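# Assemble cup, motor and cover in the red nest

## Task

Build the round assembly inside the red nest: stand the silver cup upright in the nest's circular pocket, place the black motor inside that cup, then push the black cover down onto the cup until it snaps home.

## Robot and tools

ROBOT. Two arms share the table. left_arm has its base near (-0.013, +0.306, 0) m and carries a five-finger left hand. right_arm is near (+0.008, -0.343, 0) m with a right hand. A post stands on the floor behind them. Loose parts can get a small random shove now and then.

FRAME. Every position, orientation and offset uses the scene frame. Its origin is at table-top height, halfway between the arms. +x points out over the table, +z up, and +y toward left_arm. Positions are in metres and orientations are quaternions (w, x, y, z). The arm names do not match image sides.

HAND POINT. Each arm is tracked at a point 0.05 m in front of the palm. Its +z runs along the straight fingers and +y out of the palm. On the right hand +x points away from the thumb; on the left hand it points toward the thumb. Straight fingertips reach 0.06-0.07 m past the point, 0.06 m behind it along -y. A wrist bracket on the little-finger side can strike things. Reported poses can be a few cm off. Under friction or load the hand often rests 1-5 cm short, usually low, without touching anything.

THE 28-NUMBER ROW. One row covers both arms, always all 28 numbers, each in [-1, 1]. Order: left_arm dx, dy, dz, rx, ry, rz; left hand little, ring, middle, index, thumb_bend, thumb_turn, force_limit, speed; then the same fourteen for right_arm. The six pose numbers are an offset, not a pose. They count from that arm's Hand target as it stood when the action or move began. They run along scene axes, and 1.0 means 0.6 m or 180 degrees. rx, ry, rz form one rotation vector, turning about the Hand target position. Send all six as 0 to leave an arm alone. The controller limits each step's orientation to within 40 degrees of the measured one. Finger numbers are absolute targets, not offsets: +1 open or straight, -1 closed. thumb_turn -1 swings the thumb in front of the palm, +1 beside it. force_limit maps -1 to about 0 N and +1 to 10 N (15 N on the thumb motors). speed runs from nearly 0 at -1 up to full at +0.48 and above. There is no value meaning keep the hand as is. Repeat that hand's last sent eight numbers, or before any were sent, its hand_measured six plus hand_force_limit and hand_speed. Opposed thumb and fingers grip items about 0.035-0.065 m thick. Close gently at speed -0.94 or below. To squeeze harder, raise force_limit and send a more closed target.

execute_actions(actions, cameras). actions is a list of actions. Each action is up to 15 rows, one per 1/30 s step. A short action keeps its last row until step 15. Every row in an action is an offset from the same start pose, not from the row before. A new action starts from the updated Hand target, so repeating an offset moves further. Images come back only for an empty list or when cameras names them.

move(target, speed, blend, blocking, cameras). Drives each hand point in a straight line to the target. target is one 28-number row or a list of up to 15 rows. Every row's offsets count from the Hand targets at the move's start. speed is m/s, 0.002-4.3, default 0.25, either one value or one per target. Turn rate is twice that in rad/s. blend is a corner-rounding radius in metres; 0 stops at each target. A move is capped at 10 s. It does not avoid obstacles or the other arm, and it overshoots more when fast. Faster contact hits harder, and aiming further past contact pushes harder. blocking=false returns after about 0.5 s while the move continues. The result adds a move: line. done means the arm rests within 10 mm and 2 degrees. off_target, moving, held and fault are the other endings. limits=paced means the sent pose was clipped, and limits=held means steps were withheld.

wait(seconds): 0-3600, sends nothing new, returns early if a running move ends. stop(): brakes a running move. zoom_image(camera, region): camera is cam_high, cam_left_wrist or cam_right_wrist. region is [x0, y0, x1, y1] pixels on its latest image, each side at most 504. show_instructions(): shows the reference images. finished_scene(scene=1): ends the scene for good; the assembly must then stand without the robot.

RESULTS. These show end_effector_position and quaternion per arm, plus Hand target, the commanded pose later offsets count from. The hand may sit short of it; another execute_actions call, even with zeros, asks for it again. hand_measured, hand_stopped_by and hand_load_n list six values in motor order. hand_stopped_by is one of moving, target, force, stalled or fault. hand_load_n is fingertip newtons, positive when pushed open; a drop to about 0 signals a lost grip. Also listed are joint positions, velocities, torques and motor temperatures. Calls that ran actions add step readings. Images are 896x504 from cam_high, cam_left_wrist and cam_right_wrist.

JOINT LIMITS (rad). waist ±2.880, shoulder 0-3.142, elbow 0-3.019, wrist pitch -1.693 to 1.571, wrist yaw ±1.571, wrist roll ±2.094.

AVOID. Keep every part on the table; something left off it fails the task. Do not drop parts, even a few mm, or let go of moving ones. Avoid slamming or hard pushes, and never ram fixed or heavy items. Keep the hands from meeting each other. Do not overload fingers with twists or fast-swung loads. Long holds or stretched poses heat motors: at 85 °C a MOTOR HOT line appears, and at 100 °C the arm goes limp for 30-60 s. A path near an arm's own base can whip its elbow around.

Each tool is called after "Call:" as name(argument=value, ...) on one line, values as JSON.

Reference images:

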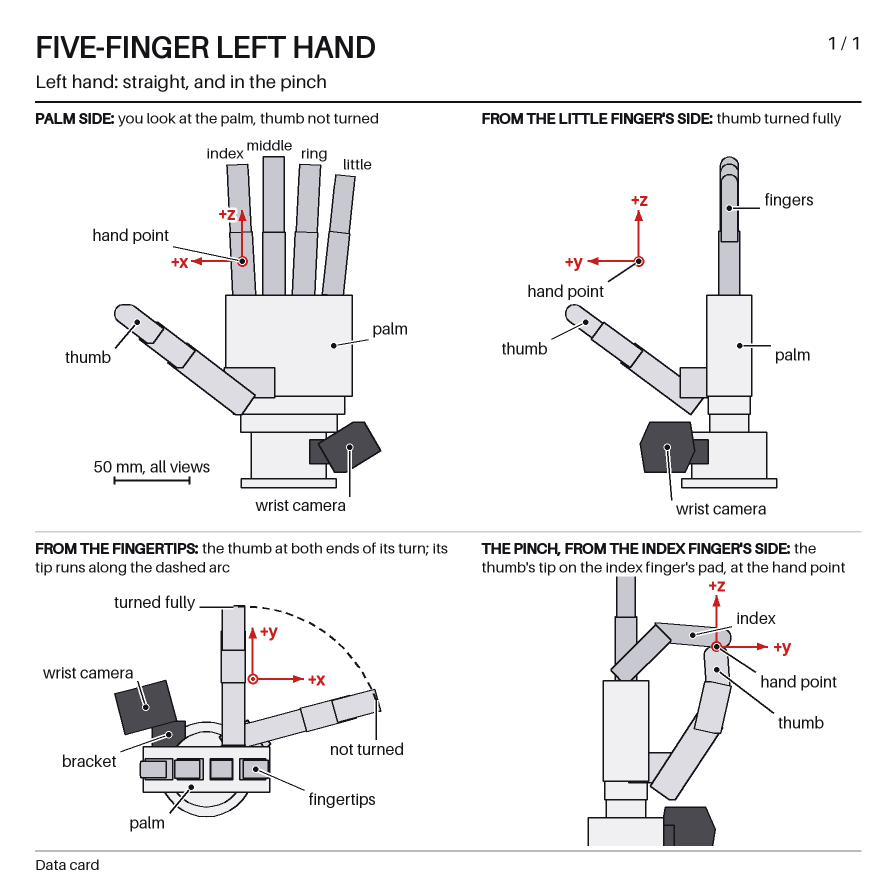

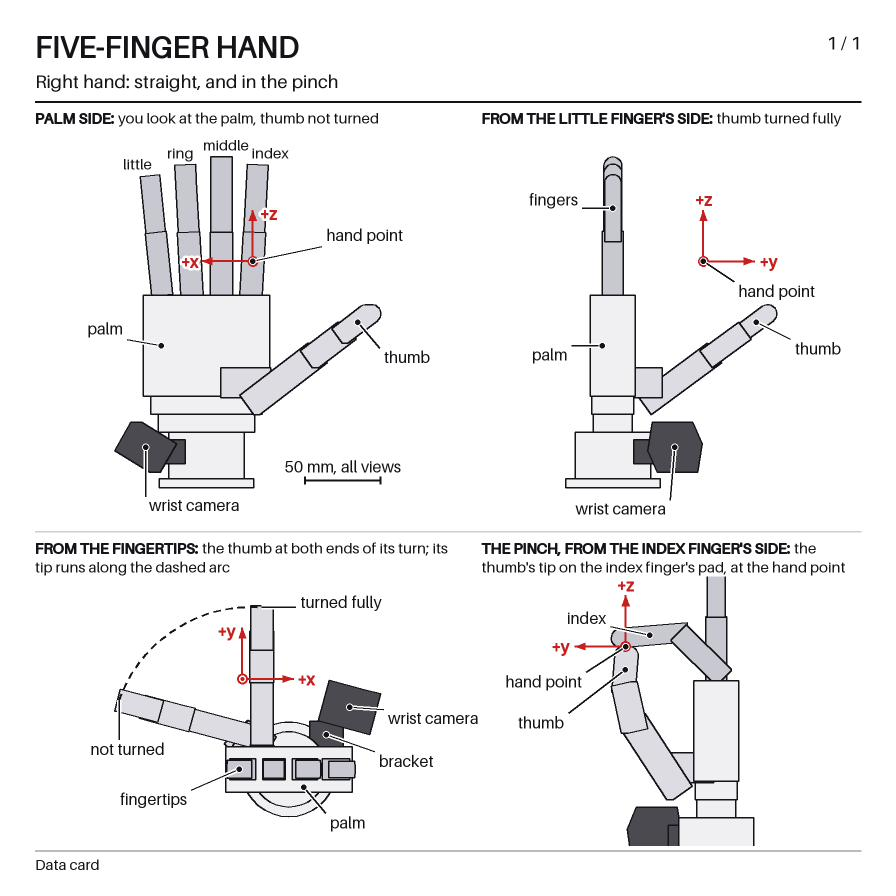

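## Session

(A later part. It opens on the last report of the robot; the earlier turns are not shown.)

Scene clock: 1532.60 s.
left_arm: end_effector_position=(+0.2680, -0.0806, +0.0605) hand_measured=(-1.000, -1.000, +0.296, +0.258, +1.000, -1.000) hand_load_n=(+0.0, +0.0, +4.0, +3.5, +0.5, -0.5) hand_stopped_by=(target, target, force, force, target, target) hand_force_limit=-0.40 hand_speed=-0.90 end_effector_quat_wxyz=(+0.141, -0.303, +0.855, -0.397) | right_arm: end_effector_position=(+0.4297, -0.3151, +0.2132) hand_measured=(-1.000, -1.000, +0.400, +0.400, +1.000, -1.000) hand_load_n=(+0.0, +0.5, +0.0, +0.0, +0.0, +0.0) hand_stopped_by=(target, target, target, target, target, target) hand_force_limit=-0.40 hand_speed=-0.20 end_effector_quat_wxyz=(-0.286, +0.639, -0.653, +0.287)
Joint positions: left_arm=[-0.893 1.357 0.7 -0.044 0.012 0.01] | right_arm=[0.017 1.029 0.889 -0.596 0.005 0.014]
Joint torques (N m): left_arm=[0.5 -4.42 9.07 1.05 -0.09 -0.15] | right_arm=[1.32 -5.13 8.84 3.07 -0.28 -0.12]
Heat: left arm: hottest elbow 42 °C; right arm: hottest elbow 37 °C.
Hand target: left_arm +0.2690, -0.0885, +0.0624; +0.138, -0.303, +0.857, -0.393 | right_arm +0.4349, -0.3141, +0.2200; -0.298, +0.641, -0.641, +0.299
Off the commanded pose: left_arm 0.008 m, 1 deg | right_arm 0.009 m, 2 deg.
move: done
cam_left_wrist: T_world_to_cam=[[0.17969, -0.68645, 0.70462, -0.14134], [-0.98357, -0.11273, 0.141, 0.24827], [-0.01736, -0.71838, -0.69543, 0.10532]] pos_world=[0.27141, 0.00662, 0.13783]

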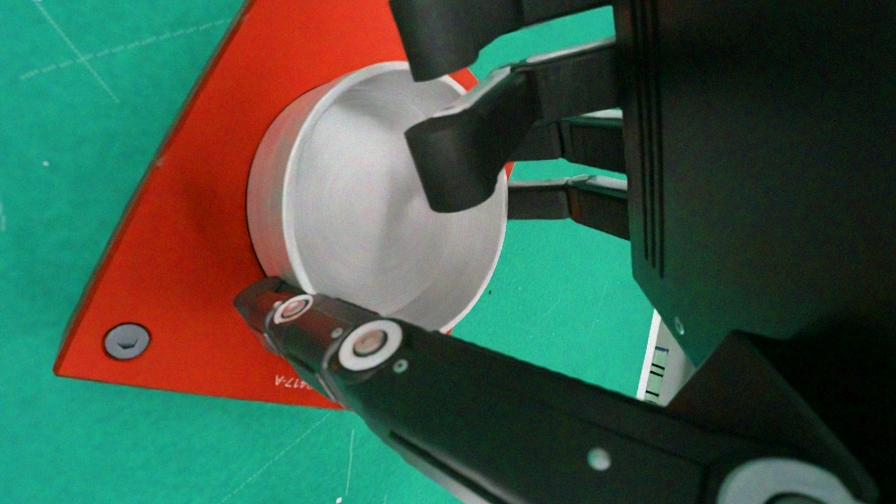

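Call:
zoom_image(camera="cam_left_wrist", region=[235, 75, 335, 175])

Call:
zoom_image(camera="cam_left_wrist", region=[235, 180, 335, 280])

Scaled by 5.040 from the camera's image (finer frame: 1280x720).

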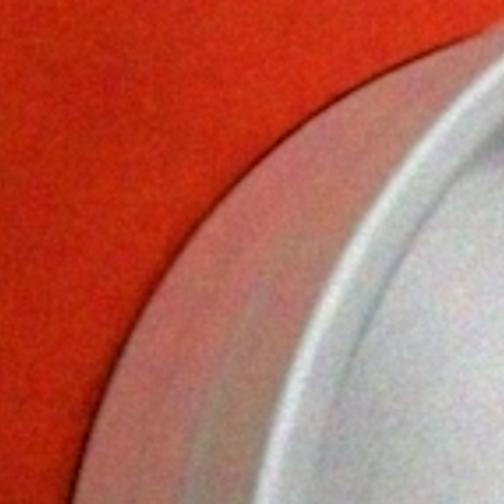

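Scaled by 5.040 from the camera's image (finer frame: 1280x720).

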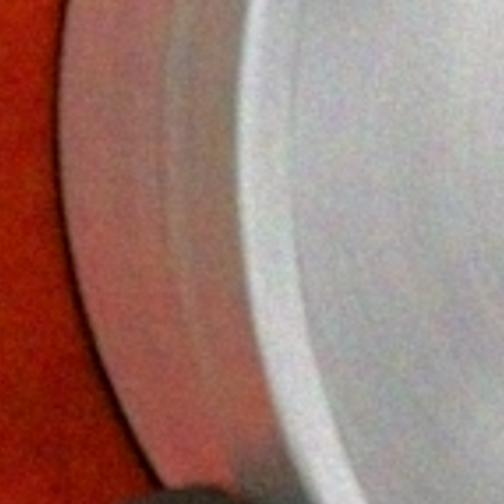

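Call:
move(target=[-0.0058,-0.0017,-0.005,0,0,0,-1,-1,-0.1,-0.1,1,-1,-0.4,-0.9,0,0,0,0,0,0,-1,-1,0.4,0.4,1,-1,-0.4,-0.2], speed=0.03, cameras=["cam_left_wrist"])

Call:
zoom_image(camera="cam_left_wrist", region=[235, 75, 395, 285])

Scene clock: 1558.97 s.
left_arm: end_effector_position=(+0.2677, -0.0809, +0.0604) hand_measured=(-1.000, -1.000, +0.296, +0.258, +1.000, -1.000) hand_load_n=(+0.0, +0.0, +3.5, +3.5, +0.5, +0.0) hand_stopped_by=(target, target, force, force, target, target) hand_force_limit=-0.40 hand_speed=-0.90 end_effector_quat_wxyz=(+0.144, -0.303, +0.855, -0.396) | right_arm: end_effector_position=(+0.4297, -0.3151, +0.2132) hand_measured=(-1.000, -1.000, +0.400, +0.400, +1.000, -1.000) hand_load_n=(+0.0, +0.0, +0.0, +0.0, +0.0, +0.0) hand_stopped_by=(target, target, target, target, target, target) hand_force_limit=-0.40 hand_speed=-0.20 end_effector_quat_wxyz=(-0.286, +0.639, -0.653, +0.287)
Joint positions: left_arm=[-0.898 1.357 0.7 -0.044 0.003 0.01] | right_arm=[0.017 1.029 0.889 -0.596 0.005 0.014]
Joint torques (N m): left_arm=[0.38 -4.01 8.39 1.35 -0.09 -0.22] | right_arm=[1.26 -5.07 8.83 3.08 -0.27 -0.12]
Heat: left arm: hottest elbow 42 °C; right arm: hottest elbow 37 °C.
Hand target: left_arm +0.2655, -0.0895, +0.0594; +0.138, -0.303, +0.857, -0.393 | right_arm +0.4349, -0.3141, +0.2200; -0.298, +0.641, -0.641, +0.299
Off the commanded pose: left_arm 0.009 m, 1 deg | right_arm 0.009 m, 2 deg.
move: done
cam_left_wrist: T_world_to_cam=[[0.17819, -0.68873, 0.70278, -0.14099], [-0.98392, -0.11568, 0.1361, 0.24809], [-0.01244, -0.71573, -0.69827, 0.104]] pos_world=[0.27052, 0.00603, 0.13794]

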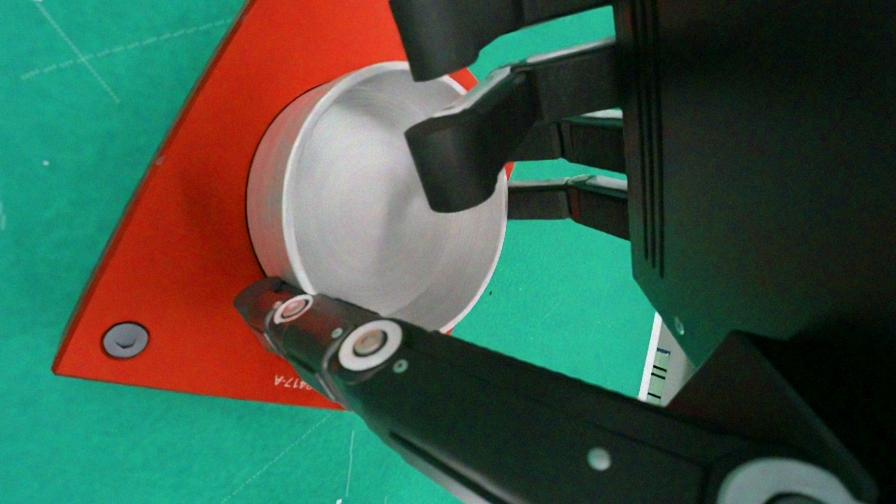

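Scaled by 2.400 from the camera's image (finer frame: 1280x720).

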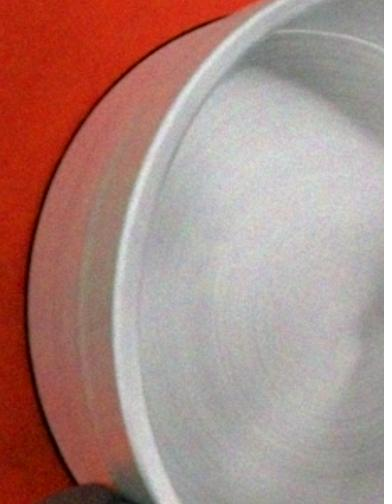

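Call:
move(target=[0.0075,-0.0017,0.031,-0.0237,-0.0192,0,-1,-1,-0.1,-0.1,1,-1,-0.4,-0.9,0,0,0,0,0,0,-1,-1,0.4,0.4,1,-1,-0.4,-0.2], speed=0.03, cameras=["cam_left_wrist"])

Scene clock: 1598.97 s.
left_arm: end_effector_position=(+0.2646, -0.0818, +0.0609) hand_measured=(-1.000, -1.000, +0.296, +0.258, +1.000, -1.000) hand_load_n=(+0.0, +0.0, +3.5, +3.5, +0.5, +0.0) hand_stopped_by=(target, target, force, force, target, target) hand_force_limit=-0.40 hand_speed=-0.90 end_effector_quat_wxyz=(+0.148, -0.298, +0.850, -0.409) | right_arm: end_effector_position=(+0.4297, -0.3151, +0.2132) hand_measured=(-1.000, -1.000, +0.400, +0.400, +1.000, -1.000) hand_load_n=(+0.0, +0.0, +0.0, +0.0, +0.0, +0.0) hand_stopped_by=(target, target, target, target, target, target) hand_force_limit=-0.40 hand_speed=-0.20 end_effector_quat_wxyz=(-0.286, +0.639, -0.653, +0.287)
Joint positions: left_arm=[-0.906 1.346 0.676 -0.001 0 0.012] | right_arm=[0.017 1.029 0.889 -0.596 0.005 0.014]
Joint torques (N m): left_arm=[0.79 -7.12 7.3 3.03 0.08 -0.17] | right_arm=[1.26 -5.13 8.83 3.06 -0.28 -0.12]
Heat: left arm: hottest elbow 41 °C; right arm: hottest elbow 37 °C.
Hand target: left_arm +0.2700, -0.0905, +0.0780; +0.153, -0.296, +0.837, -0.434 | right_arm +0.4349, -0.3141, +0.2200; -0.298, +0.641, -0.641, +0.299
Off the commanded pose: left_arm 0.020 m, 3 deg | right_arm 0.009 m, 2 deg.
move: off_target (left_arm)
cam_left_wrist: T_world_to_cam=[[0.15893, -0.67521, 0.7203, -0.13627], [-0.98729, -0.10682, 0.11771, 0.24768], [-0.00253, -0.72985, -0.6836, 0.09899]] pos_world=[0.26644, 0.00669, 0.13667]

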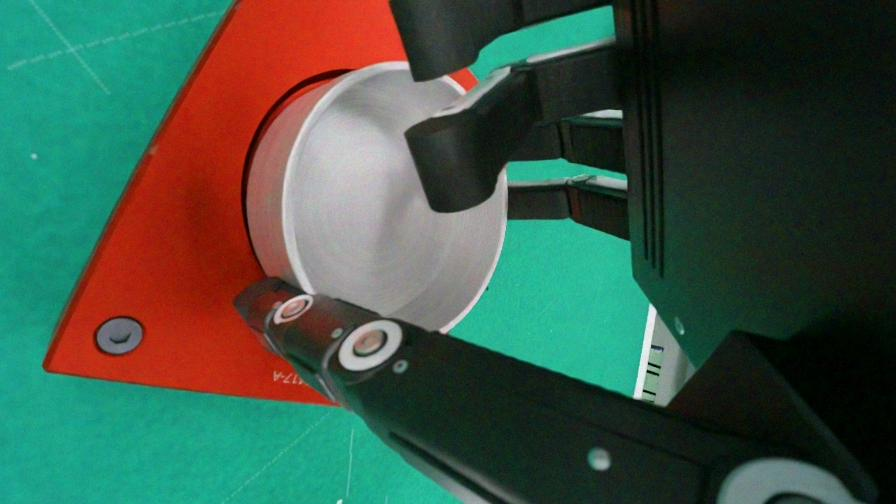

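Call:
zoom_image(camera="cam_left_wrist", region=[230, 50, 390, 280])

Scaled by 2.191 from the camera's image (finer frame: 1280x720).

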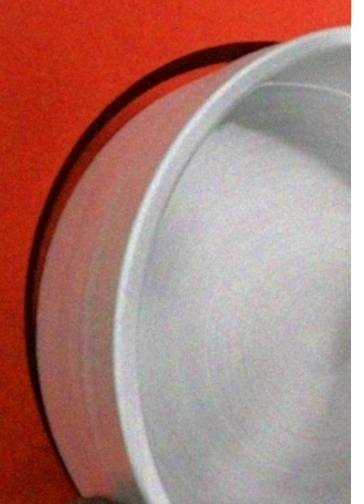

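Call:
move(target=[0.0100,0.0083,0.0067,-0.0065,-0.0052,0,-1,-1,-0.1,-0.1,1,-1,-0.4,-0.9,0,0,0,0,0,0,-1,-1,0.4,0.4,1,-1,-0.4,-0.2], speed=0.03, cameras=["cam_left_wrist"])

Call:
zoom_image(camera="cam_left_wrist", region=[230, 50, 390, 280])

Scene clock: 1620.83 s.
left_arm: end_effector_position=(+0.2679, -0.0799, +0.0658) hand_measured=(-1.000, -1.000, +0.296, +0.258, +1.000, -1.000) hand_load_n=(+0.0, +0.0, +3.5, +3.5, +0.5, +0.0) hand_stopped_by=(target, target, force, force, target, target) hand_force_limit=-0.40 hand_speed=-0.90 end_effector_quat_wxyz=(+0.148, -0.298, +0.843, -0.422) | right_arm: end_effector_position=(+0.4297, -0.3151, +0.2132) hand_measured=(-1.000, -1.000, +0.400, +0.400, +1.000, -1.000) hand_load_n=(+0.0, +0.5, +0.0, +0.0, +0.0, +0.0) hand_stopped_by=(target, target, target, target, target, target) hand_force_limit=-0.40 hand_speed=-0.20 end_effector_quat_wxyz=(-0.286, +0.639, -0.653, +0.287)
Joint positions: left_arm=[-0.89 1.332 0.662 0.026 0.019 0.012] | right_arm=[0.017 1.029 0.889 -0.596 0.005 0.014]
Joint torques (N m): left_arm=[2.55 -6.77 7.25 3.15 0.13 -0.05] | right_arm=[1.32 -5.07 8.84 3.07 -0.27 -0.12]
Heat: left arm: hottest elbow 40 °C; right arm: hottest elbow 37 °C.
Hand target: left_arm +0.2760, -0.0856, +0.0820; +0.157, -0.294, +0.832, -0.445 | right_arm +0.4349, -0.3141, +0.2200; -0.298, +0.641, -0.641, +0.299
Off the commanded pose: left_arm 0.019 m, 3 deg | right_arm 0.009 m, 2 deg.
move: off_target (left_arm)
cam_left_wrist: T_world_to_cam=[[0.15295, -0.6543, 0.74061, -0.13708], [-0.98823, -0.1044, 0.11186, 0.25125], [0.00413, -0.749, -0.66256, 0.0991]] pos_world=[0.26885, 0.01077, 0.13908]

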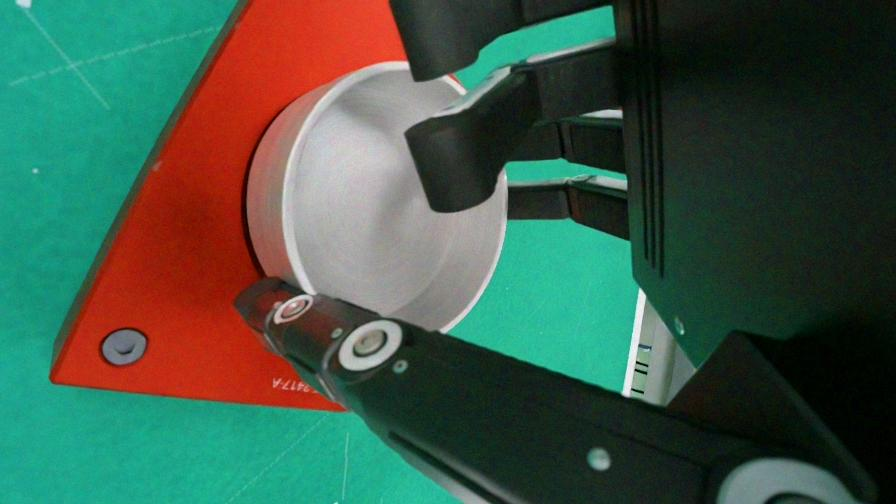

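Scaled by 2.191 from the camera's image (finer frame: 1280x720).

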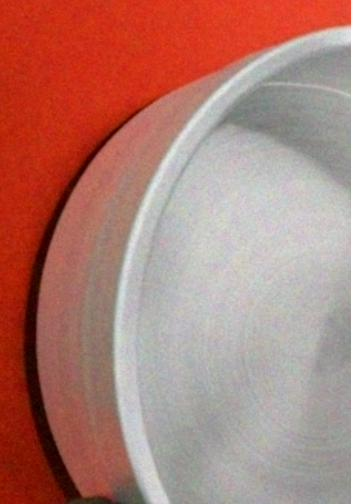

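Call:
move(target=[-0.0100,-0.0067,-0.008,0,0,0,-1,-1,-0.1,-0.1,1,-1,-0.4,-0.9,0,0,0,0,0,0,-1,-1,0.4,0.4,1,-1,-0.4,-0.2], speed=0.03, cameras=["cam_left_wrist"])

Call:
zoom_image(camera="cam_left_wrist", region=[230, 50, 390, 280])

Scene clock: 1632.50 s.
left_arm: end_effector_position=(+0.2663, -0.0804, +0.0641) hand_measured=(-1.000, -1.000, +0.296, +0.258, +1.000, -1.000) hand_load_n=(+0.0, +0.0, +3.5, +3.5, +0.5, +0.0) hand_stopped_by=(target, target, force, force, target, target) hand_force_limit=-0.40 hand_speed=-0.90 end_effector_quat_wxyz=(+0.152, -0.296, +0.842, -0.424) | right_arm: end_effector_position=(+0.4297, -0.3151, +0.2132) hand_measured=(-1.000, -1.000, +0.400, +0.400, +1.000, -1.000) hand_load_n=(+0.0, +0.0, +0.0, +0.0, +0.0, +0.0) hand_stopped_by=(target, target, target, target, target, target) hand_force_limit=-0.40 hand_speed=-0.20 end_effector_quat_wxyz=(-0.286, +0.639, -0.653, +0.287)
Joint positions: left_arm=[-0.898 1.332 0.653 0.043 0.008 0.013] | right_arm=[0.017 1.029 0.889 -0.596 0.005 0.014]
Joint torques (N m): left_arm=[0.56 -6.18 7.28 3.15 -0.08 -0.17] | right_arm=[1.32 -5.13 8.84 3.06 -0.28 -0.12]
Heat: left arm: hottest elbow 40 °C; right arm: hottest elbow 37 °C.
Hand target: left_arm +0.2700, -0.0896, +0.0772; +0.157, -0.294, +0.832, -0.445 | right_arm +0.4349, -0.3141, +0.2200; -0.298, +0.641, -0.641, +0.299
Off the commanded pose: left_arm 0.016 m, 3 deg | right_arm 0.009 m, 2 deg.
move: off_target (left_arm)
cam_left_wrist: T_world_to_cam=[[0.14492, -0.65357, 0.74286, -0.13392], [-0.98938, -0.10431, 0.10124, 0.2509], [0.01132, -0.74965, -0.66174, 0.09568]] pos_world=[0.26656, 0.01037, 0.1374]

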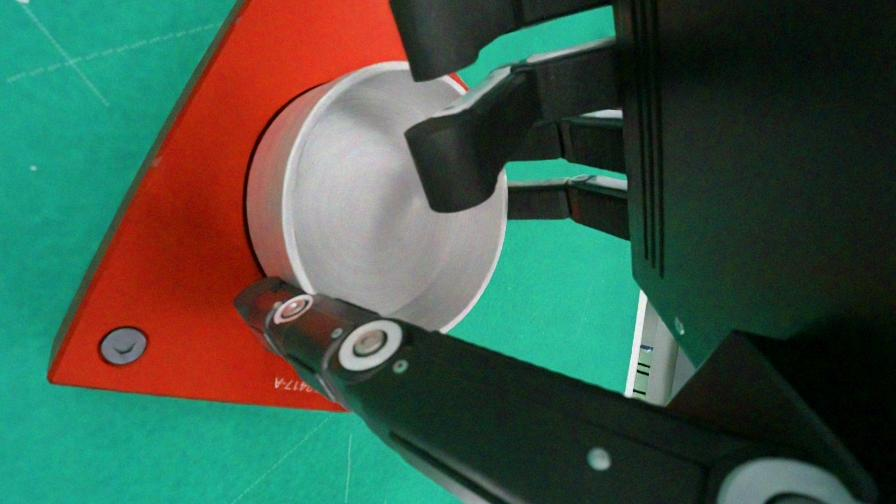

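Scaled by 2.191 from the camera's image (finer frame: 1280x720).

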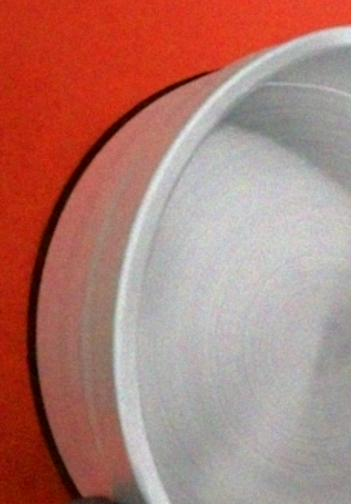

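Call:
move(target=[0.0015,-0.0015,-0.0058,0,0,0,-1,-1,-0.1,-0.1,1,-1,-0.4,-0.9,0,0,0,0,0,0,-1,-1,0.4,0.4,1,-1,-0.4,-0.2], speed=0.03, cameras=["cam_left_wrist"])

Call:
zoom_image(camera="cam_left_wrist", region=[230, 50, 390, 280])

Scene clock: 1645.90 s.
left_arm: end_effector_position=(+0.2680, -0.0823, +0.0664) hand_measured=(-1.000, -1.000, +0.296, +0.258, +1.000, -1.000) hand_load_n=(+0.0, +0.5, +3.5, +3.5, +0.5, +0.0) hand_stopped_by=(target, target, force, force, target, target) hand_force_limit=-0.40 hand_speed=-0.90 end_effector_quat_wxyz=(+0.154, -0.295, +0.840, -0.429) | right_arm: end_effector_position=(+0.4297, -0.3151, +0.2132) hand_measured=(-1.000, -1.000, +0.400, +0.400, +1.000, -1.000) hand_load_n=(+0.0, +0.0, +0.0, +0.0, +0.0, +0.0) hand_stopped_by=(target, target, target, target, target, target) hand_force_limit=-0.40 hand_speed=-0.20 end_effector_quat_wxyz=(-0.286, +0.639, -0.653, +0.287)
Joint positions: left_arm=[-0.898 1.332 0.653 0.055 0.008 0.013] | right_arm=[0.017 1.029 0.889 -0.596 0.005 0.014]
Joint torques (N m): left_arm=[0.73 -5.19 7.12 3.08 -0.08 -0.14] | right_arm=[1.32 -5.07 8.81 3.07 -0.27 -0.12]
Heat: left arm: hottest elbow 39 °C; right arm: hottest elbow 37 °C.
Hand target: left_arm +0.2709, -0.0905, +0.0737; +0.157, -0.294, +0.832, -0.445 | right_arm +0.4349, -0.3141, +0.2200; -0.298, +0.641, -0.641, +0.299
Off the commanded pose: left_arm 0.011 m, 2 deg | right_arm 0.009 m, 2 deg.
move: off_target (left_arm)
cam_left_wrist: T_world_to_cam=[[0.13908, -0.6465, 0.75013, -0.13542], [-0.99014, -0.10339, 0.09448, 0.25286], [0.01648, -0.75588, -0.65451, 0.09323]] pos_world=[0.26766, 0.00906, 0.13872]

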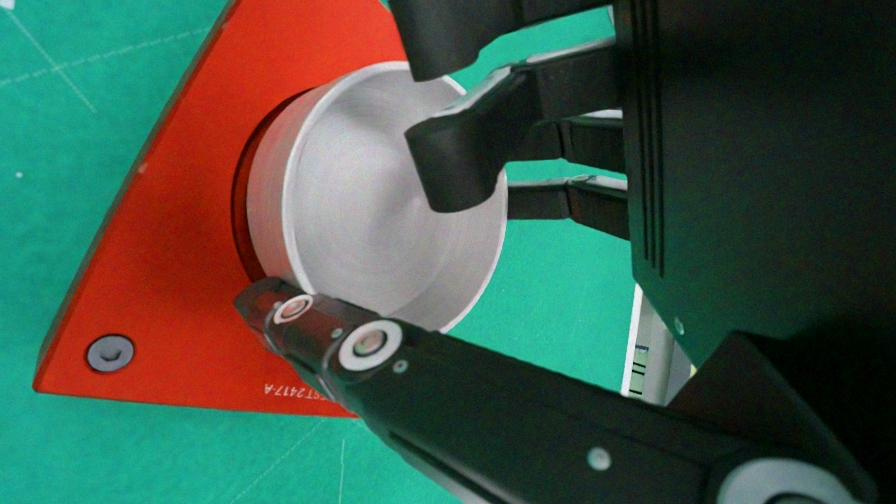

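Scaled by 2.191 from the camera's image (finer frame: 1280x720).

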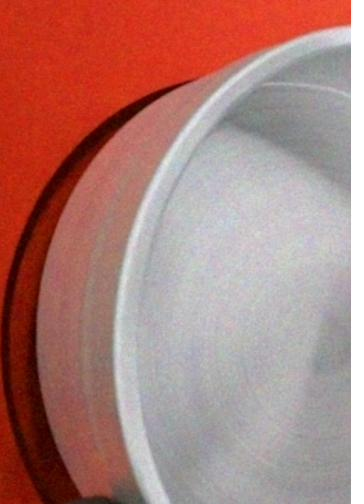

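Call:
move(target=[-0.0015,0.003,-0.008,0,0,0,-1,-1,-0.1,-0.1,1,-1,-0.4,-0.9,0,0,0,0,0,0,-1,-1,0.4,0.4,1,-1,-0.4,-0.2], speed=0.03, cameras=["cam_left_wrist"])

Call:
zoom_image(camera="cam_left_wrist", region=[230, 50, 390, 280])

Scene clock: 1654.17 s.
left_arm: end_effector_position=(+0.2664, -0.0808, +0.0622) hand_measured=(-1.000, -1.000, +0.296, +0.258, +1.000, -1.000) hand_load_n=(+0.0, +0.0, +3.5, +3.5, +0.5, +0.0) hand_stopped_by=(target, target, force, force, target, target) hand_force_limit=-0.40 hand_speed=-0.90 end_effector_quat_wxyz=(+0.154, -0.296, +0.839, -0.430) | right_arm: end_effector_position=(+0.4297, -0.3151, +0.2132) hand_measured=(-1.000, -1.000, +0.400, +0.400, +1.000, -1.000) hand_load_n=(+0.0, +0.0, +0.0, +0.0, +0.0, +0.0) hand_stopped_by=(target, target, target, target, target, target) hand_force_limit=-0.40 hand_speed=-0.20 end_effector_quat_wxyz=(-0.286, +0.639, -0.653, +0.287)
Joint positions: left_arm=[-0.898 1.335 0.641 0.072 0.008 0.01] | right_arm=[0.017 1.029 0.889 -0.596 0.005 0.014]
Joint torques (N m): left_arm=[0.97 -5.13 7.2 3.21 -0.05 -0.18] | right_arm=[1.32 -5.07 8.83 3.07 -0.27 -0.11]
Heat: left arm: hottest elbow 39 °C; right arm: hottest elbow 37 °C.
Hand target: left_arm +0.2700, -0.0887, +0.0689; +0.157, -0.294, +0.832, -0.445 | right_arm +0.4349, -0.3141, +0.2200; -0.298, +0.641, -0.641, +0.299
Off the commanded pose: left_arm 0.011 m, 2 deg | right_arm 0.009 m, 2 deg.
move: off_target (left_arm)
cam_left_wrist: T_world_to_cam=[[0.14095, -0.64422, 0.75174, -0.13155], [-0.98987, -0.10487, 0.09573, 0.25164], [0.01716, -0.75762, -0.65247, 0.09136]] pos_world=[0.26606, 0.01086, 0.13441]

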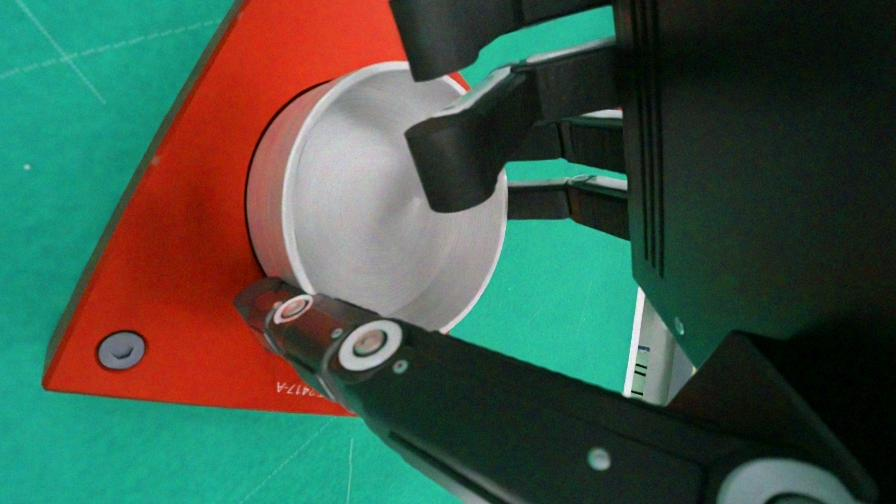

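Scaled by 2.191 from the camera's image (finer frame: 1280x720).

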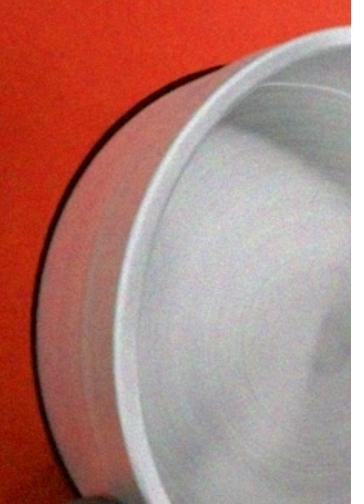

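Call:
move(target=[0,0,-0.005,0,0,0,-1,-1,-0.1,-0.1,1,-1,-0.4,-0.9,0,0,0,0,0,0,-1,-1,0.4,0.4,1,-1,-0.4,-0.2], speed=0.03, cameras=["cam_left_wrist"])

Call:
zoom_image(camera="cam_left_wrist", region=[230, 50, 390, 280])

Scene clock: 1668.13 s.
left_arm: end_effector_position=(+0.2664, -0.0812, +0.0593) hand_measured=(-1.000, -1.000, +0.296, +0.258, +1.000, -1.000) hand_load_n=(+0.0, +0.0, +3.5, +3.5, +0.5, +0.0) hand_stopped_by=(target, target, force, force, target, target) hand_force_limit=-0.40 hand_speed=-0.90 end_effector_quat_wxyz=(+0.153, -0.296, +0.839, -0.430) | right_arm: end_effector_position=(+0.4297, -0.3151, +0.2132) hand_measured=(-1.000, -1.000, +0.400, +0.400, +1.000, -1.000) hand_load_n=(+0.0, +0.0, +0.0, +0.0, +0.0, +0.0) hand_stopped_by=(target, target, target, target, target, target) hand_force_limit=-0.40 hand_speed=-0.20 end_effector_quat_wxyz=(-0.286, +0.639, -0.653, +0.287)
Joint positions: left_arm=[-0.898 1.343 0.638 0.083 0.009 0.01] | right_arm=[0.017 1.029 0.889 -0.596 0.005 0.014]
Joint torques (N m): left_arm=[0.62 -4.66 7.16 3.14 -0.04 -0.14] | right_arm=[1.26 -5.07 8.83 3.04 -0.27 -0.12]
Heat: left arm: hottest elbow 39 °C; right arm: hottest elbow 37 °C.
Hand target: left_arm +0.2700, -0.0887, +0.0659; +0.157, -0.294, +0.832, -0.445 | right_arm +0.4349, -0.3141, +0.2200; -0.298, +0.641, -0.641, +0.299
Off the commanded pose: left_arm 0.011 m, 2 deg | right_arm 0.009 m, 2 deg.
move: off_target (left_arm)
cam_left_wrist: T_world_to_cam=[[0.1407, -0.64391, 0.75205, -0.12954], [-0.98993, -0.10359, 0.09651, 0.25188], [0.01576, -0.75805, -0.652, 0.08941]] pos_world=[0.26616, 0.01046, 0.13141]

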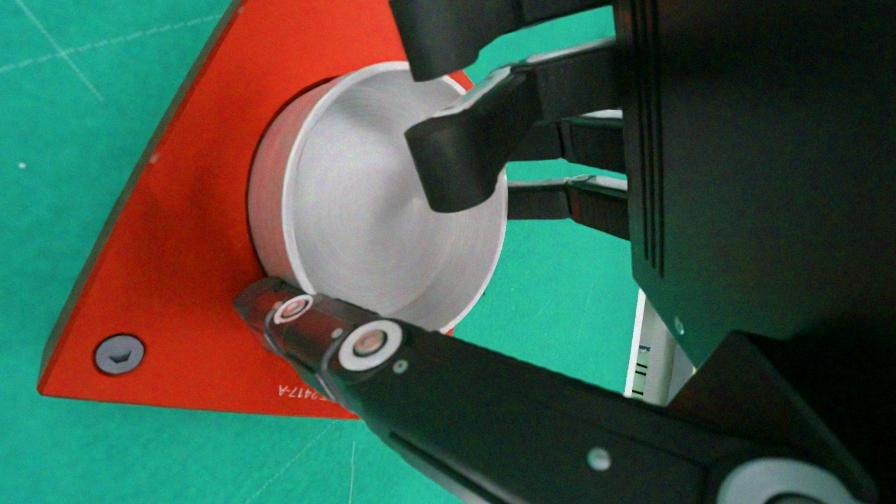

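Scaled by 2.191 from the camera's image (finer frame: 1280x720).

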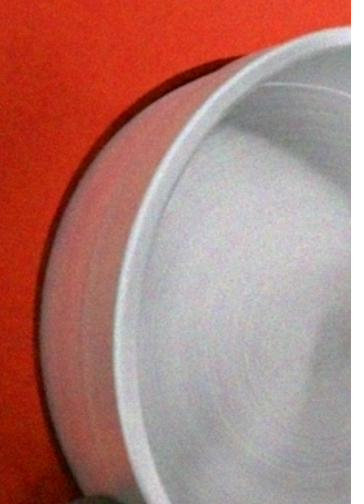

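Call:
move(target=[0.001,0.0,0,0.0065,0.0052,0,-1,-1,-0.1,-0.1,1,-1,-0.4,-0.9,0,0,0,0,0,0,-1,-1,0.4,0.4,1,-1,-0.4,-0.2], speed=0.03, cameras=["cam_left_wrist"])

Call:
zoom_image(camera="cam_left_wrist", region=[230, 50, 390, 280])

Scene clock: 1684.90 s.
left_arm: end_effector_position=(+0.2661, -0.0812, +0.0586) hand_measured=(-1.000, -1.000, +0.296, +0.258, +1.000, -1.000) hand_load_n=(+0.0, +0.0, +3.5, +4.0, +0.5, -0.5) hand_stopped_by=(target, target, force, force, target, target) hand_force_limit=-0.40 hand_speed=-0.90 end_effector_quat_wxyz=(+0.152, -0.296, +0.839, -0.430) | right_arm: end_effector_position=(+0.4297, -0.3151, +0.2132) hand_measured=(-1.000, -1.000, +0.400, +0.400, +1.000, -1.000) hand_load_n=(+0.0, +0.0, +0.0, +0.0, +0.0, +0.0) hand_stopped_by=(target, target, target, target, target, target) hand_force_limit=-0.40 hand_speed=-0.20 end_effector_quat_wxyz=(-0.286, +0.639, -0.653, +0.287)
Joint positions: left_arm=[-0.898 1.344 0.638 0.083 0.011 0.01] | right_arm=[0.017 1.029 0.889 -0.596 0.005 0.014]
Joint torques (N m): left_arm=[0.73 -5.01 8.49 1.58 -0.03 -0.14] | right_arm=[1.26 -5.13 8.84 3.08 -0.27 -0.12]
Heat: left arm: hottest elbow 39 °C; right arm: hottest elbow 37 °C.
Hand target: left_arm +0.2706, -0.0887, +0.0659; +0.153, -0.296, +0.837, -0.434 | right_arm +0.4349, -0.3141, +0.2200; -0.298, +0.641, -0.641, +0.299
Off the commanded pose: left_arm 0.011 m, 1 deg | right_arm 0.009 m, 2 deg.
move: off_target (left_arm)
cam_left_wrist: T_world_to_cam=[[0.14107, -0.64457, 0.75142, -0.12907], [-0.9899, -0.10239, 0.09802, 0.25162], [0.01376, -0.75766, -0.65251, 0.08947]] pos_world=[0.26606, 0.01036, 0.13071]

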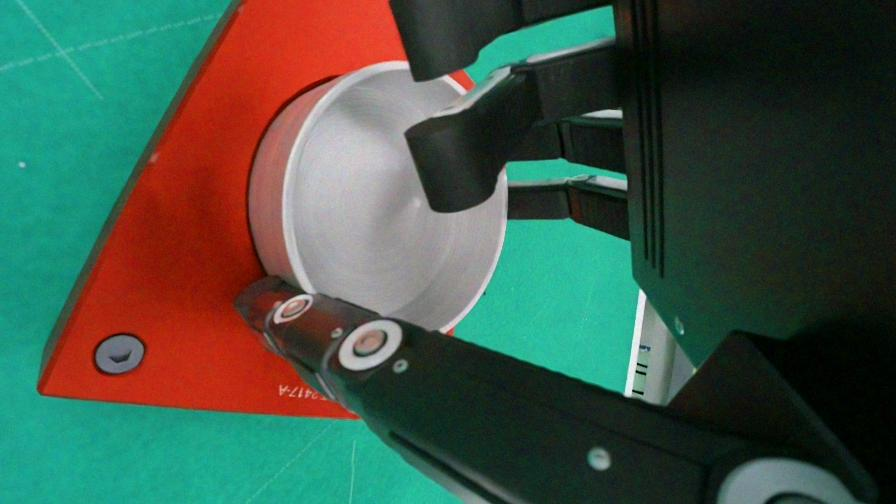

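Scaled by 2.191 from the camera's image (finer frame: 1280x720).

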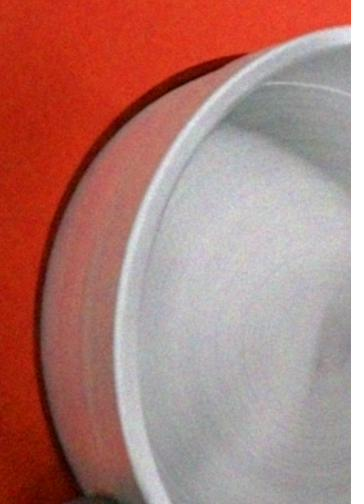

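Call:
move(target=[0.002,0.0,0,0.009,0.0072,0,-1,-1,-0.1,-0.1,1,-1,-0.4,-0.9,0,0,0,0,0,0,-1,-1,0.4,0.4,1,-1,-0.4,-0.2], speed=0.03, cameras=["cam_left_wrist"])

Call:
zoom_image(camera="cam_left_wrist", region=[230, 50, 390, 280])

Scene clock: 1693.37 s.
left_arm: end_effector_position=(+0.2664, -0.0817, +0.0592) hand_measured=(-1.000, -1.000, +0.296, +0.258, +1.000, -1.000) hand_load_n=(+0.0, +0.0, +4.0, +4.0, +0.5, +0.0) hand_stopped_by=(target, target, force, force, target, target) hand_force_limit=-0.40 hand_speed=-0.90 end_effector_quat_wxyz=(+0.148, -0.298, +0.845, -0.418) | right_arm: end_effector_position=(+0.4297, -0.3151, +0.2132) hand_measured=(-1.000, -1.000, +0.400, +0.400, +1.000, -1.000) hand_load_n=(+0.0, +0.0, +0.0, +0.0, +0.0, +0.0) hand_stopped_by=(target, target, target, target, target, target) hand_force_limit=-0.40 hand_speed=-0.20 end_effector_quat_wxyz=(-0.286, +0.639, -0.653, +0.287)
Joint positions: left_arm=[-0.898 1.349 0.661 0.037 0.011 0.01] | right_arm=[0.017 1.029 0.889 -0.596 0.005 0.014]
Joint torques (N m): left_arm=[0.79 -5.01 9.03 1.03 0.05 -0.12] | right_arm=[1.32 -5.13 8.84 3.07 -0.28 -0.12]
Heat: left arm: hottest elbow 39 °C; right arm: hottest elbow 37 °C.
Hand target: left_arm +0.2718, -0.0887, +0.0659; +0.147, -0.299, +0.845, -0.418 | right_arm +0.4349, -0.3141, +0.2200; -0.298, +0.641, -0.641, +0.299
Off the commanded pose: left_arm 0.011 m, 0 deg | right_arm 0.009 m, 2 deg.
move: off_target (left_arm)
cam_left_wrist: T_world_to_cam=[[0.15423, -0.66036, 0.73494, -0.13363], [-0.98803, -0.10468, 0.11329, 0.25023], [0.00212, -0.74362, -0.6686, 0.09471]] pos_world=[0.26765, 0.00838, 0.13318]

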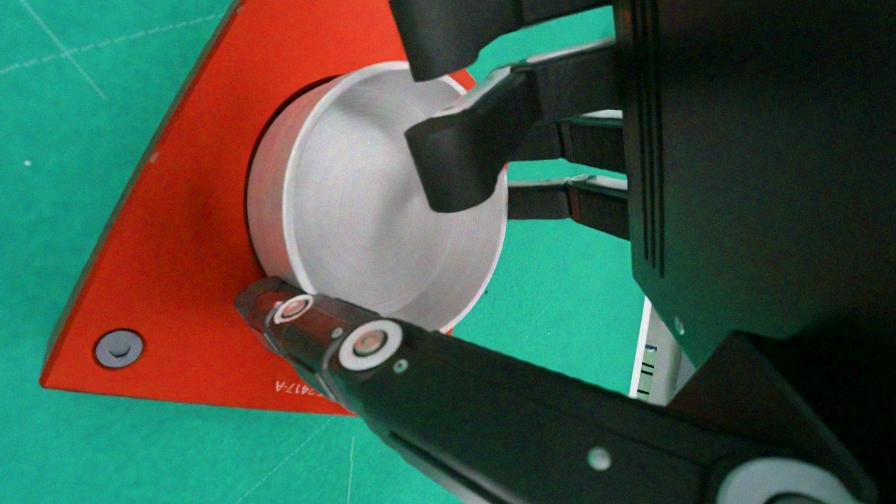

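Scaled by 2.191 from the camera's image (finer frame: 1280x720).

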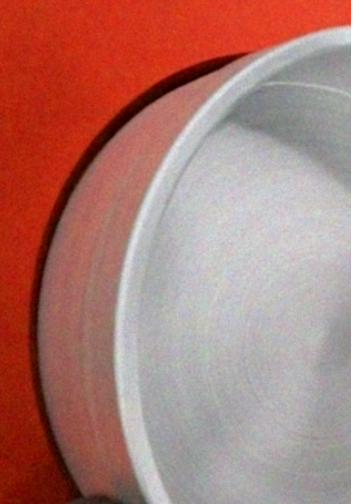

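Call:
move(target=[0.0075,0.0092,0.0017,0,0,0,-1,-1,-0.1,-0.1,1,-1,-0.4,-0.9,0,0,0,0,0,0,-1,-1,0.4,0.4,1,-1,-0.4,-0.2], speed=0.03, cameras=["cam_left_wrist"])

Call:
zoom_image(camera="cam_left_wrist", region=[230, 50, 390, 280])

Scene clock: 1708.27 s.
left_arm: end_effector_position=(+0.2665, -0.0811, +0.0591) hand_measured=(-1.000, -1.000, +0.296, +0.258, +1.000, -1.000) hand_load_n=(+0.0, +0.0, +4.0, +4.0, +0.5, +0.0) hand_stopped_by=(target, target, force, force, target, target) hand_force_limit=-0.40 hand_speed=-0.90 end_effector_quat_wxyz=(+0.145, -0.298, +0.846, -0.419) | right_arm: end_effector_position=(+0.4297, -0.3151, +0.2132) hand_measured=(-1.000, -1.000, +0.400, +0.400, +1.000, -1.000) hand_load_n=(+0.0, +0.5, +0.0, +0.0, +0.0, +0.0) hand_stopped_by=(target, target, target, target, target, target) hand_force_limit=-0.40 hand_speed=-0.20 end_effector_quat_wxyz=(-0.286, +0.639, -0.653, +0.287)
Joint positions: left_arm=[-0.893 1.349 0.661 0.036 0.02 0.01] | right_arm=[0.017 1.029 0.889 -0.596 0.005 0.014]
Joint torques (N m): left_arm=[2.02 -5.07 8.91 0.99 0.15 -0.03] | right_arm=[1.2 -5.13 8.84 3.07 -0.27 -0.12]
Heat: left arm: hottest elbow 40 °C; right arm: hottest elbow 37 °C.
Hand target: left_arm +0.2763, -0.0832, +0.0669; +0.147, -0.299, +0.845, -0.418 | right_arm +0.4349, -0.3141, +0.2200; -0.298, +0.641, -0.641, +0.299
Off the commanded pose: left_arm 0.013 m, 0 deg | right_arm 0.009 m, 2 deg.
move: off_target (left_arm)
cam_left_wrist: T_world_to_cam=[[0.15626, -0.65903, 0.73571, -0.13364], [-0.98771, -0.10169, 0.11869, 0.25021], [-0.0034, -0.74521, -0.66682, 0.09634]] pos_world=[0.26834, 0.00917, 0.13287]

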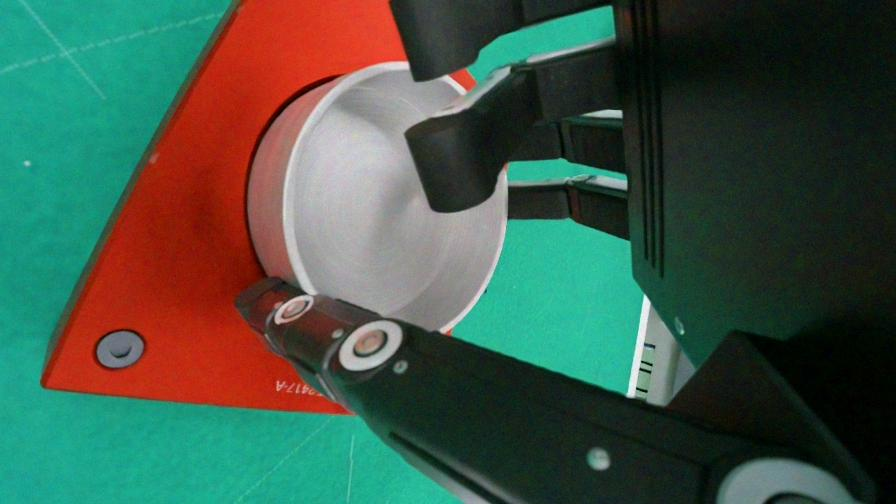

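Scaled by 2.191 from the camera's image (finer frame: 1280x720).

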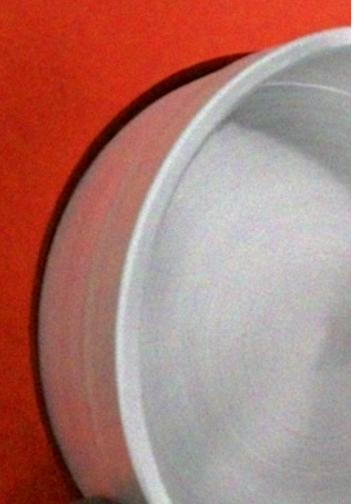

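Call:
move(target=[0.0035,0.0085,0.0035,0,0,0,-1,-1,-0.1,-0.1,1,-1,-0.4,-0.9,0,0,0,0,0,0,-1,-1,0.4,0.4,1,-1,-0.4,-0.2], speed=0.03, cameras=["cam_left_wrist"])

Call:
zoom_image(camera="cam_left_wrist", region=[230, 50, 390, 280])

Scene clock: 1716.57 s.
left_arm: end_effector_position=(+0.2673, -0.0802, +0.0597) hand_measured=(-1.000, -1.000, +0.296, +0.258, +1.000, -1.000) hand_load_n=(+0.0, +0.0, +4.0, +5.0, +0.5, +0.0) hand_stopped_by=(target, target, force, force, target, target) hand_force_limit=-0.40 hand_speed=-0.90 end_effector_quat_wxyz=(+0.139, -0.298, +0.846, -0.420) | right_arm: end_effector_position=(+0.4297, -0.3151, +0.2132) hand_measured=(-1.000, -1.000, +0.400, +0.400, +1.000, -1.000) hand_load_n=(+0.0, +0.0, +0.0, +0.0, +0.0, +0.0) hand_stopped_by=(target, target, target, target, target, target) hand_force_limit=-0.40 hand_speed=-0.20 end_effector_quat_wxyz=(-0.286, +0.639, -0.653, +0.287)
Joint positions: left_arm=[-0.883 1.349 0.662 0.032 0.04 0.01] | right_arm=[0.017 1.029 0.889 -0.596 0.005 0.014]
Joint torques (N m): left_arm=[2.2 -5.77 8.57 0.75 0.07 0.06] | right_arm=[1.26 -5.13 8.83 3.04 -0.27 -0.12]
Heat: left arm: hottest elbow 40 °C; right arm: hottest elbow 37 °C.
Hand target: left_arm +0.2784, -0.0781, +0.0690; +0.147, -0.299, +0.845, -0.418 | right_arm +0.4349, -0.3141, +0.2200; -0.298, +0.641, -0.641, +0.299
Off the commanded pose: left_arm 0.015 m, 1 deg | right_arm 0.009 m, 2 deg.
move: off_target (left_arm)
cam_left_wrist: T_world_to_cam=[[0.16051, -0.65491, 0.73846, -0.1346], [-0.98693, -0.09584, 0.12953, 0.25071], [-0.01405, -0.7496, -0.66174, 0.09961]] pos_world=[0.27043, 0.01055, 0.13284]

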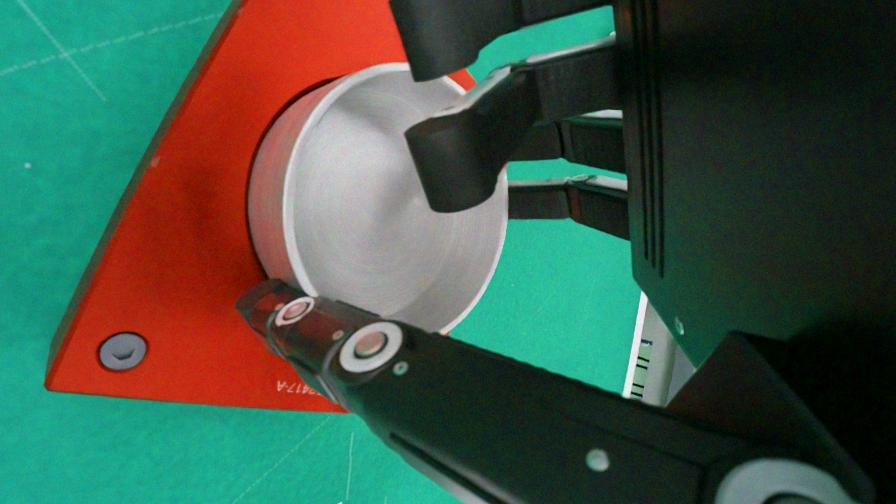

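Scaled by 2.191 from the camera's image (finer frame: 1280x720).

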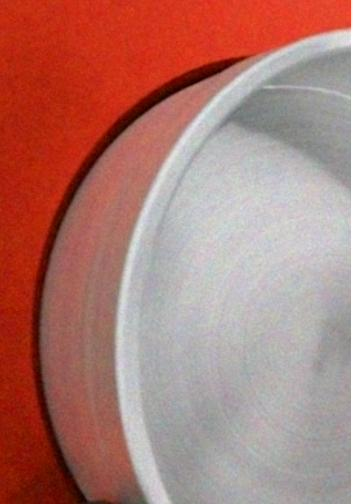

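Call:
move(target=[-0.002,-0.001,-0.004,0.0065,0.0052,0,-1,-1,-0.1,-0.1,1,-1,-0.4,-0.9,0,0,0,0,0,0,-1,-1,0.4,0.4,1,-1,-0.4,-0.2], speed=0.03, cameras=["cam_left_wrist"])

Call:
zoom_image(camera="cam_left_wrist", region=[230, 50, 390, 280])

Scene clock: 1729.73 s.
left_arm: end_effector_position=(+0.2670, -0.0798, +0.0610) hand_measured=(-1.000, -1.000, +0.296, +0.258, +1.000, -1.000) hand_load_n=(+0.0, +0.0, +4.5, +4.0, +0.5, +0.0) hand_stopped_by=(target, target, force, force, target, target) hand_force_limit=-0.40 hand_speed=-0.90 end_effector_quat_wxyz=(+0.135, -0.300, +0.850, -0.411) | right_arm: end_effector_position=(+0.4297, -0.3151, +0.2132) hand_measured=(-1.000, -1.000, +0.400, +0.400, +1.000, -1.000) hand_load_n=(+0.0, +0.0, +0.0, +0.0, +0.0, +0.0) hand_stopped_by=(target, target, target, target, target, target) hand_force_limit=-0.40 hand_speed=-0.20 end_effector_quat_wxyz=(-0.286, +0.639, -0.653, +0.287)
Joint positions: left_arm=[-0.883 1.349 0.679 -0.006 0.04 0.01] | right_arm=[0.017 1.029 0.889 -0.596 0.005 0.014]
Joint torques (N m): left_arm=[2.02 -5.3 8.62 0.94 -0.11 0.04] | right_arm=[1.32 -5.07 8.85 3.04 -0.27 -0.12]
Heat: left arm: hottest elbow 41 °C; right arm: hottest elbow 37 °C.
Hand target: left_arm +0.2772, -0.0787, +0.0666; +0.144, -0.300, +0.850, -0.407 | right_arm +0.4349, -0.3141, +0.2200; -0.298, +0.641, -0.641, +0.299
Off the commanded pose: left_arm 0.012 m, 1 deg | right_arm 0.009 m, 2 deg.
move: off_target (left_arm)
cam_left_wrist: T_world_to_cam=[[0.17075, -0.66687, 0.72535, -0.13822], [-0.98504, -0.09808, 0.14171, 0.24879], [-0.02336, -0.73869, -0.67363, 0.10483]] pos_world=[0.27112, 0.00967, 0.13562]

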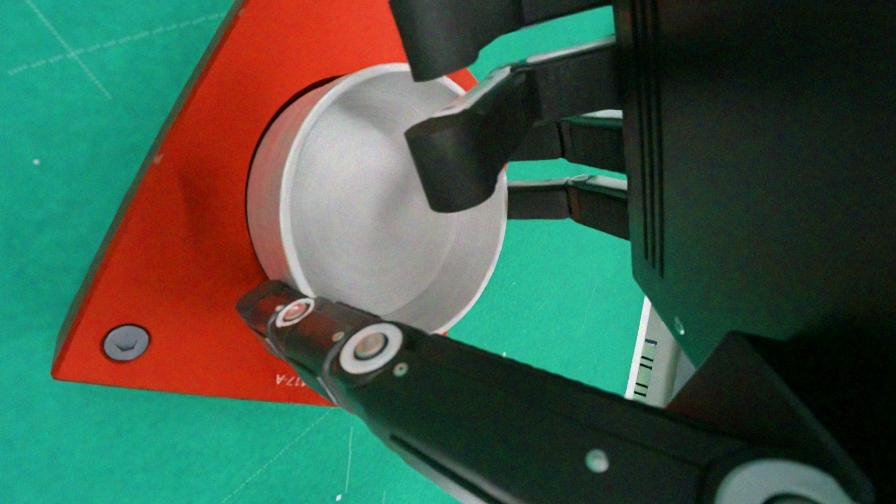

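Scaled by 2.191 from the camera's image (finer frame: 1280x720).

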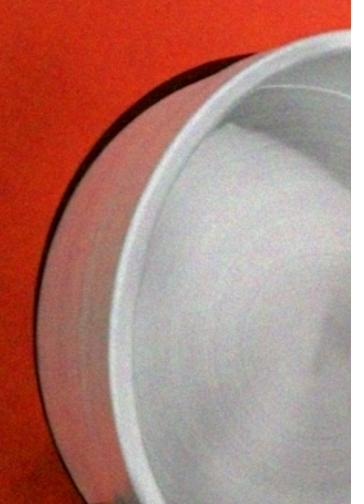

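Call:
move(target=[-0.0087,-0.0122,0.0283,-0.0207,-0.0168,0,-1,-1,-0.1,-0.1,1,-1,-0.4,-0.9,0,0,0,0,0,0,-1,-1,0.4,0.4,1,-1,-0.4,-0.2], speed=0.04, cameras=["cam_left_wrist"])

Scene clock: 1757.43 s.
left_arm: end_effector_position=(+0.2693, -0.0767, +0.0680) hand_measured=(-1.000, -1.000, +0.296, +0.258, +1.000, -1.000) hand_load_n=(+0.0, +0.0, +4.5, +3.5, +0.5, +0.0) hand_stopped_by=(target, target, force, force, target, target) hand_force_limit=-0.40 hand_speed=-0.90 end_effector_quat_wxyz=(+0.151, -0.298, +0.844, -0.419) | right_arm: end_effector_position=(+0.4297, -0.3151, +0.2132) hand_measured=(-1.000, -1.000, +0.400, +0.400, +1.000, -1.000) hand_load_n=(+0.0, +0.5, +0.0, +0.0, +0.0, +0.0) hand_stopped_by=(target, target, target, target, target, target) hand_force_limit=-0.40 hand_speed=-0.20 end_effector_quat_wxyz=(-0.286, +0.639, -0.653, +0.287)
Joint positions: left_arm=[-0.886 1.323 0.664 0.013 0.015 0.018] | right_arm=[0.017 1.029 0.889 -0.596 0.005 0.014]
Joint torques (N m): left_arm=[0.38 -6.83 7.28 3.12 -0.08 -0.11] | right_arm=[1.38 -5.07 8.83 3.04 -0.27 -0.12]
Heat: left arm: hottest elbow 42 °C; right arm: hottest elbow 37 °C.
Hand target: left_arm +0.2720, -0.0860, +0.0836; +0.156, -0.294, +0.833, -0.443 | right_arm +0.4349, -0.3141, +0.2200; -0.298, +0.641, -0.641, +0.299
Off the commanded pose: left_arm 0.018 m, 3 deg | right_arm 0.009 m, 2 deg.
move: off_target (left_arm)
cam_left_wrist: T_world_to_cam=[[0.15274, -0.65865, 0.73678, -0.13686], [-0.98823, -0.10846, 0.10791, 0.25272], [0.00883, -0.74459, -0.66746, 0.10236]] pos_world=[0.26975, 0.01348, 0.14189]

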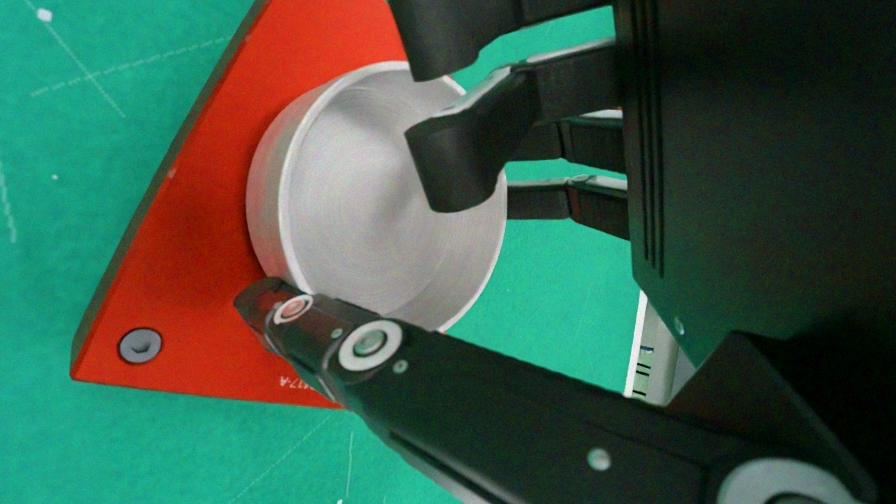

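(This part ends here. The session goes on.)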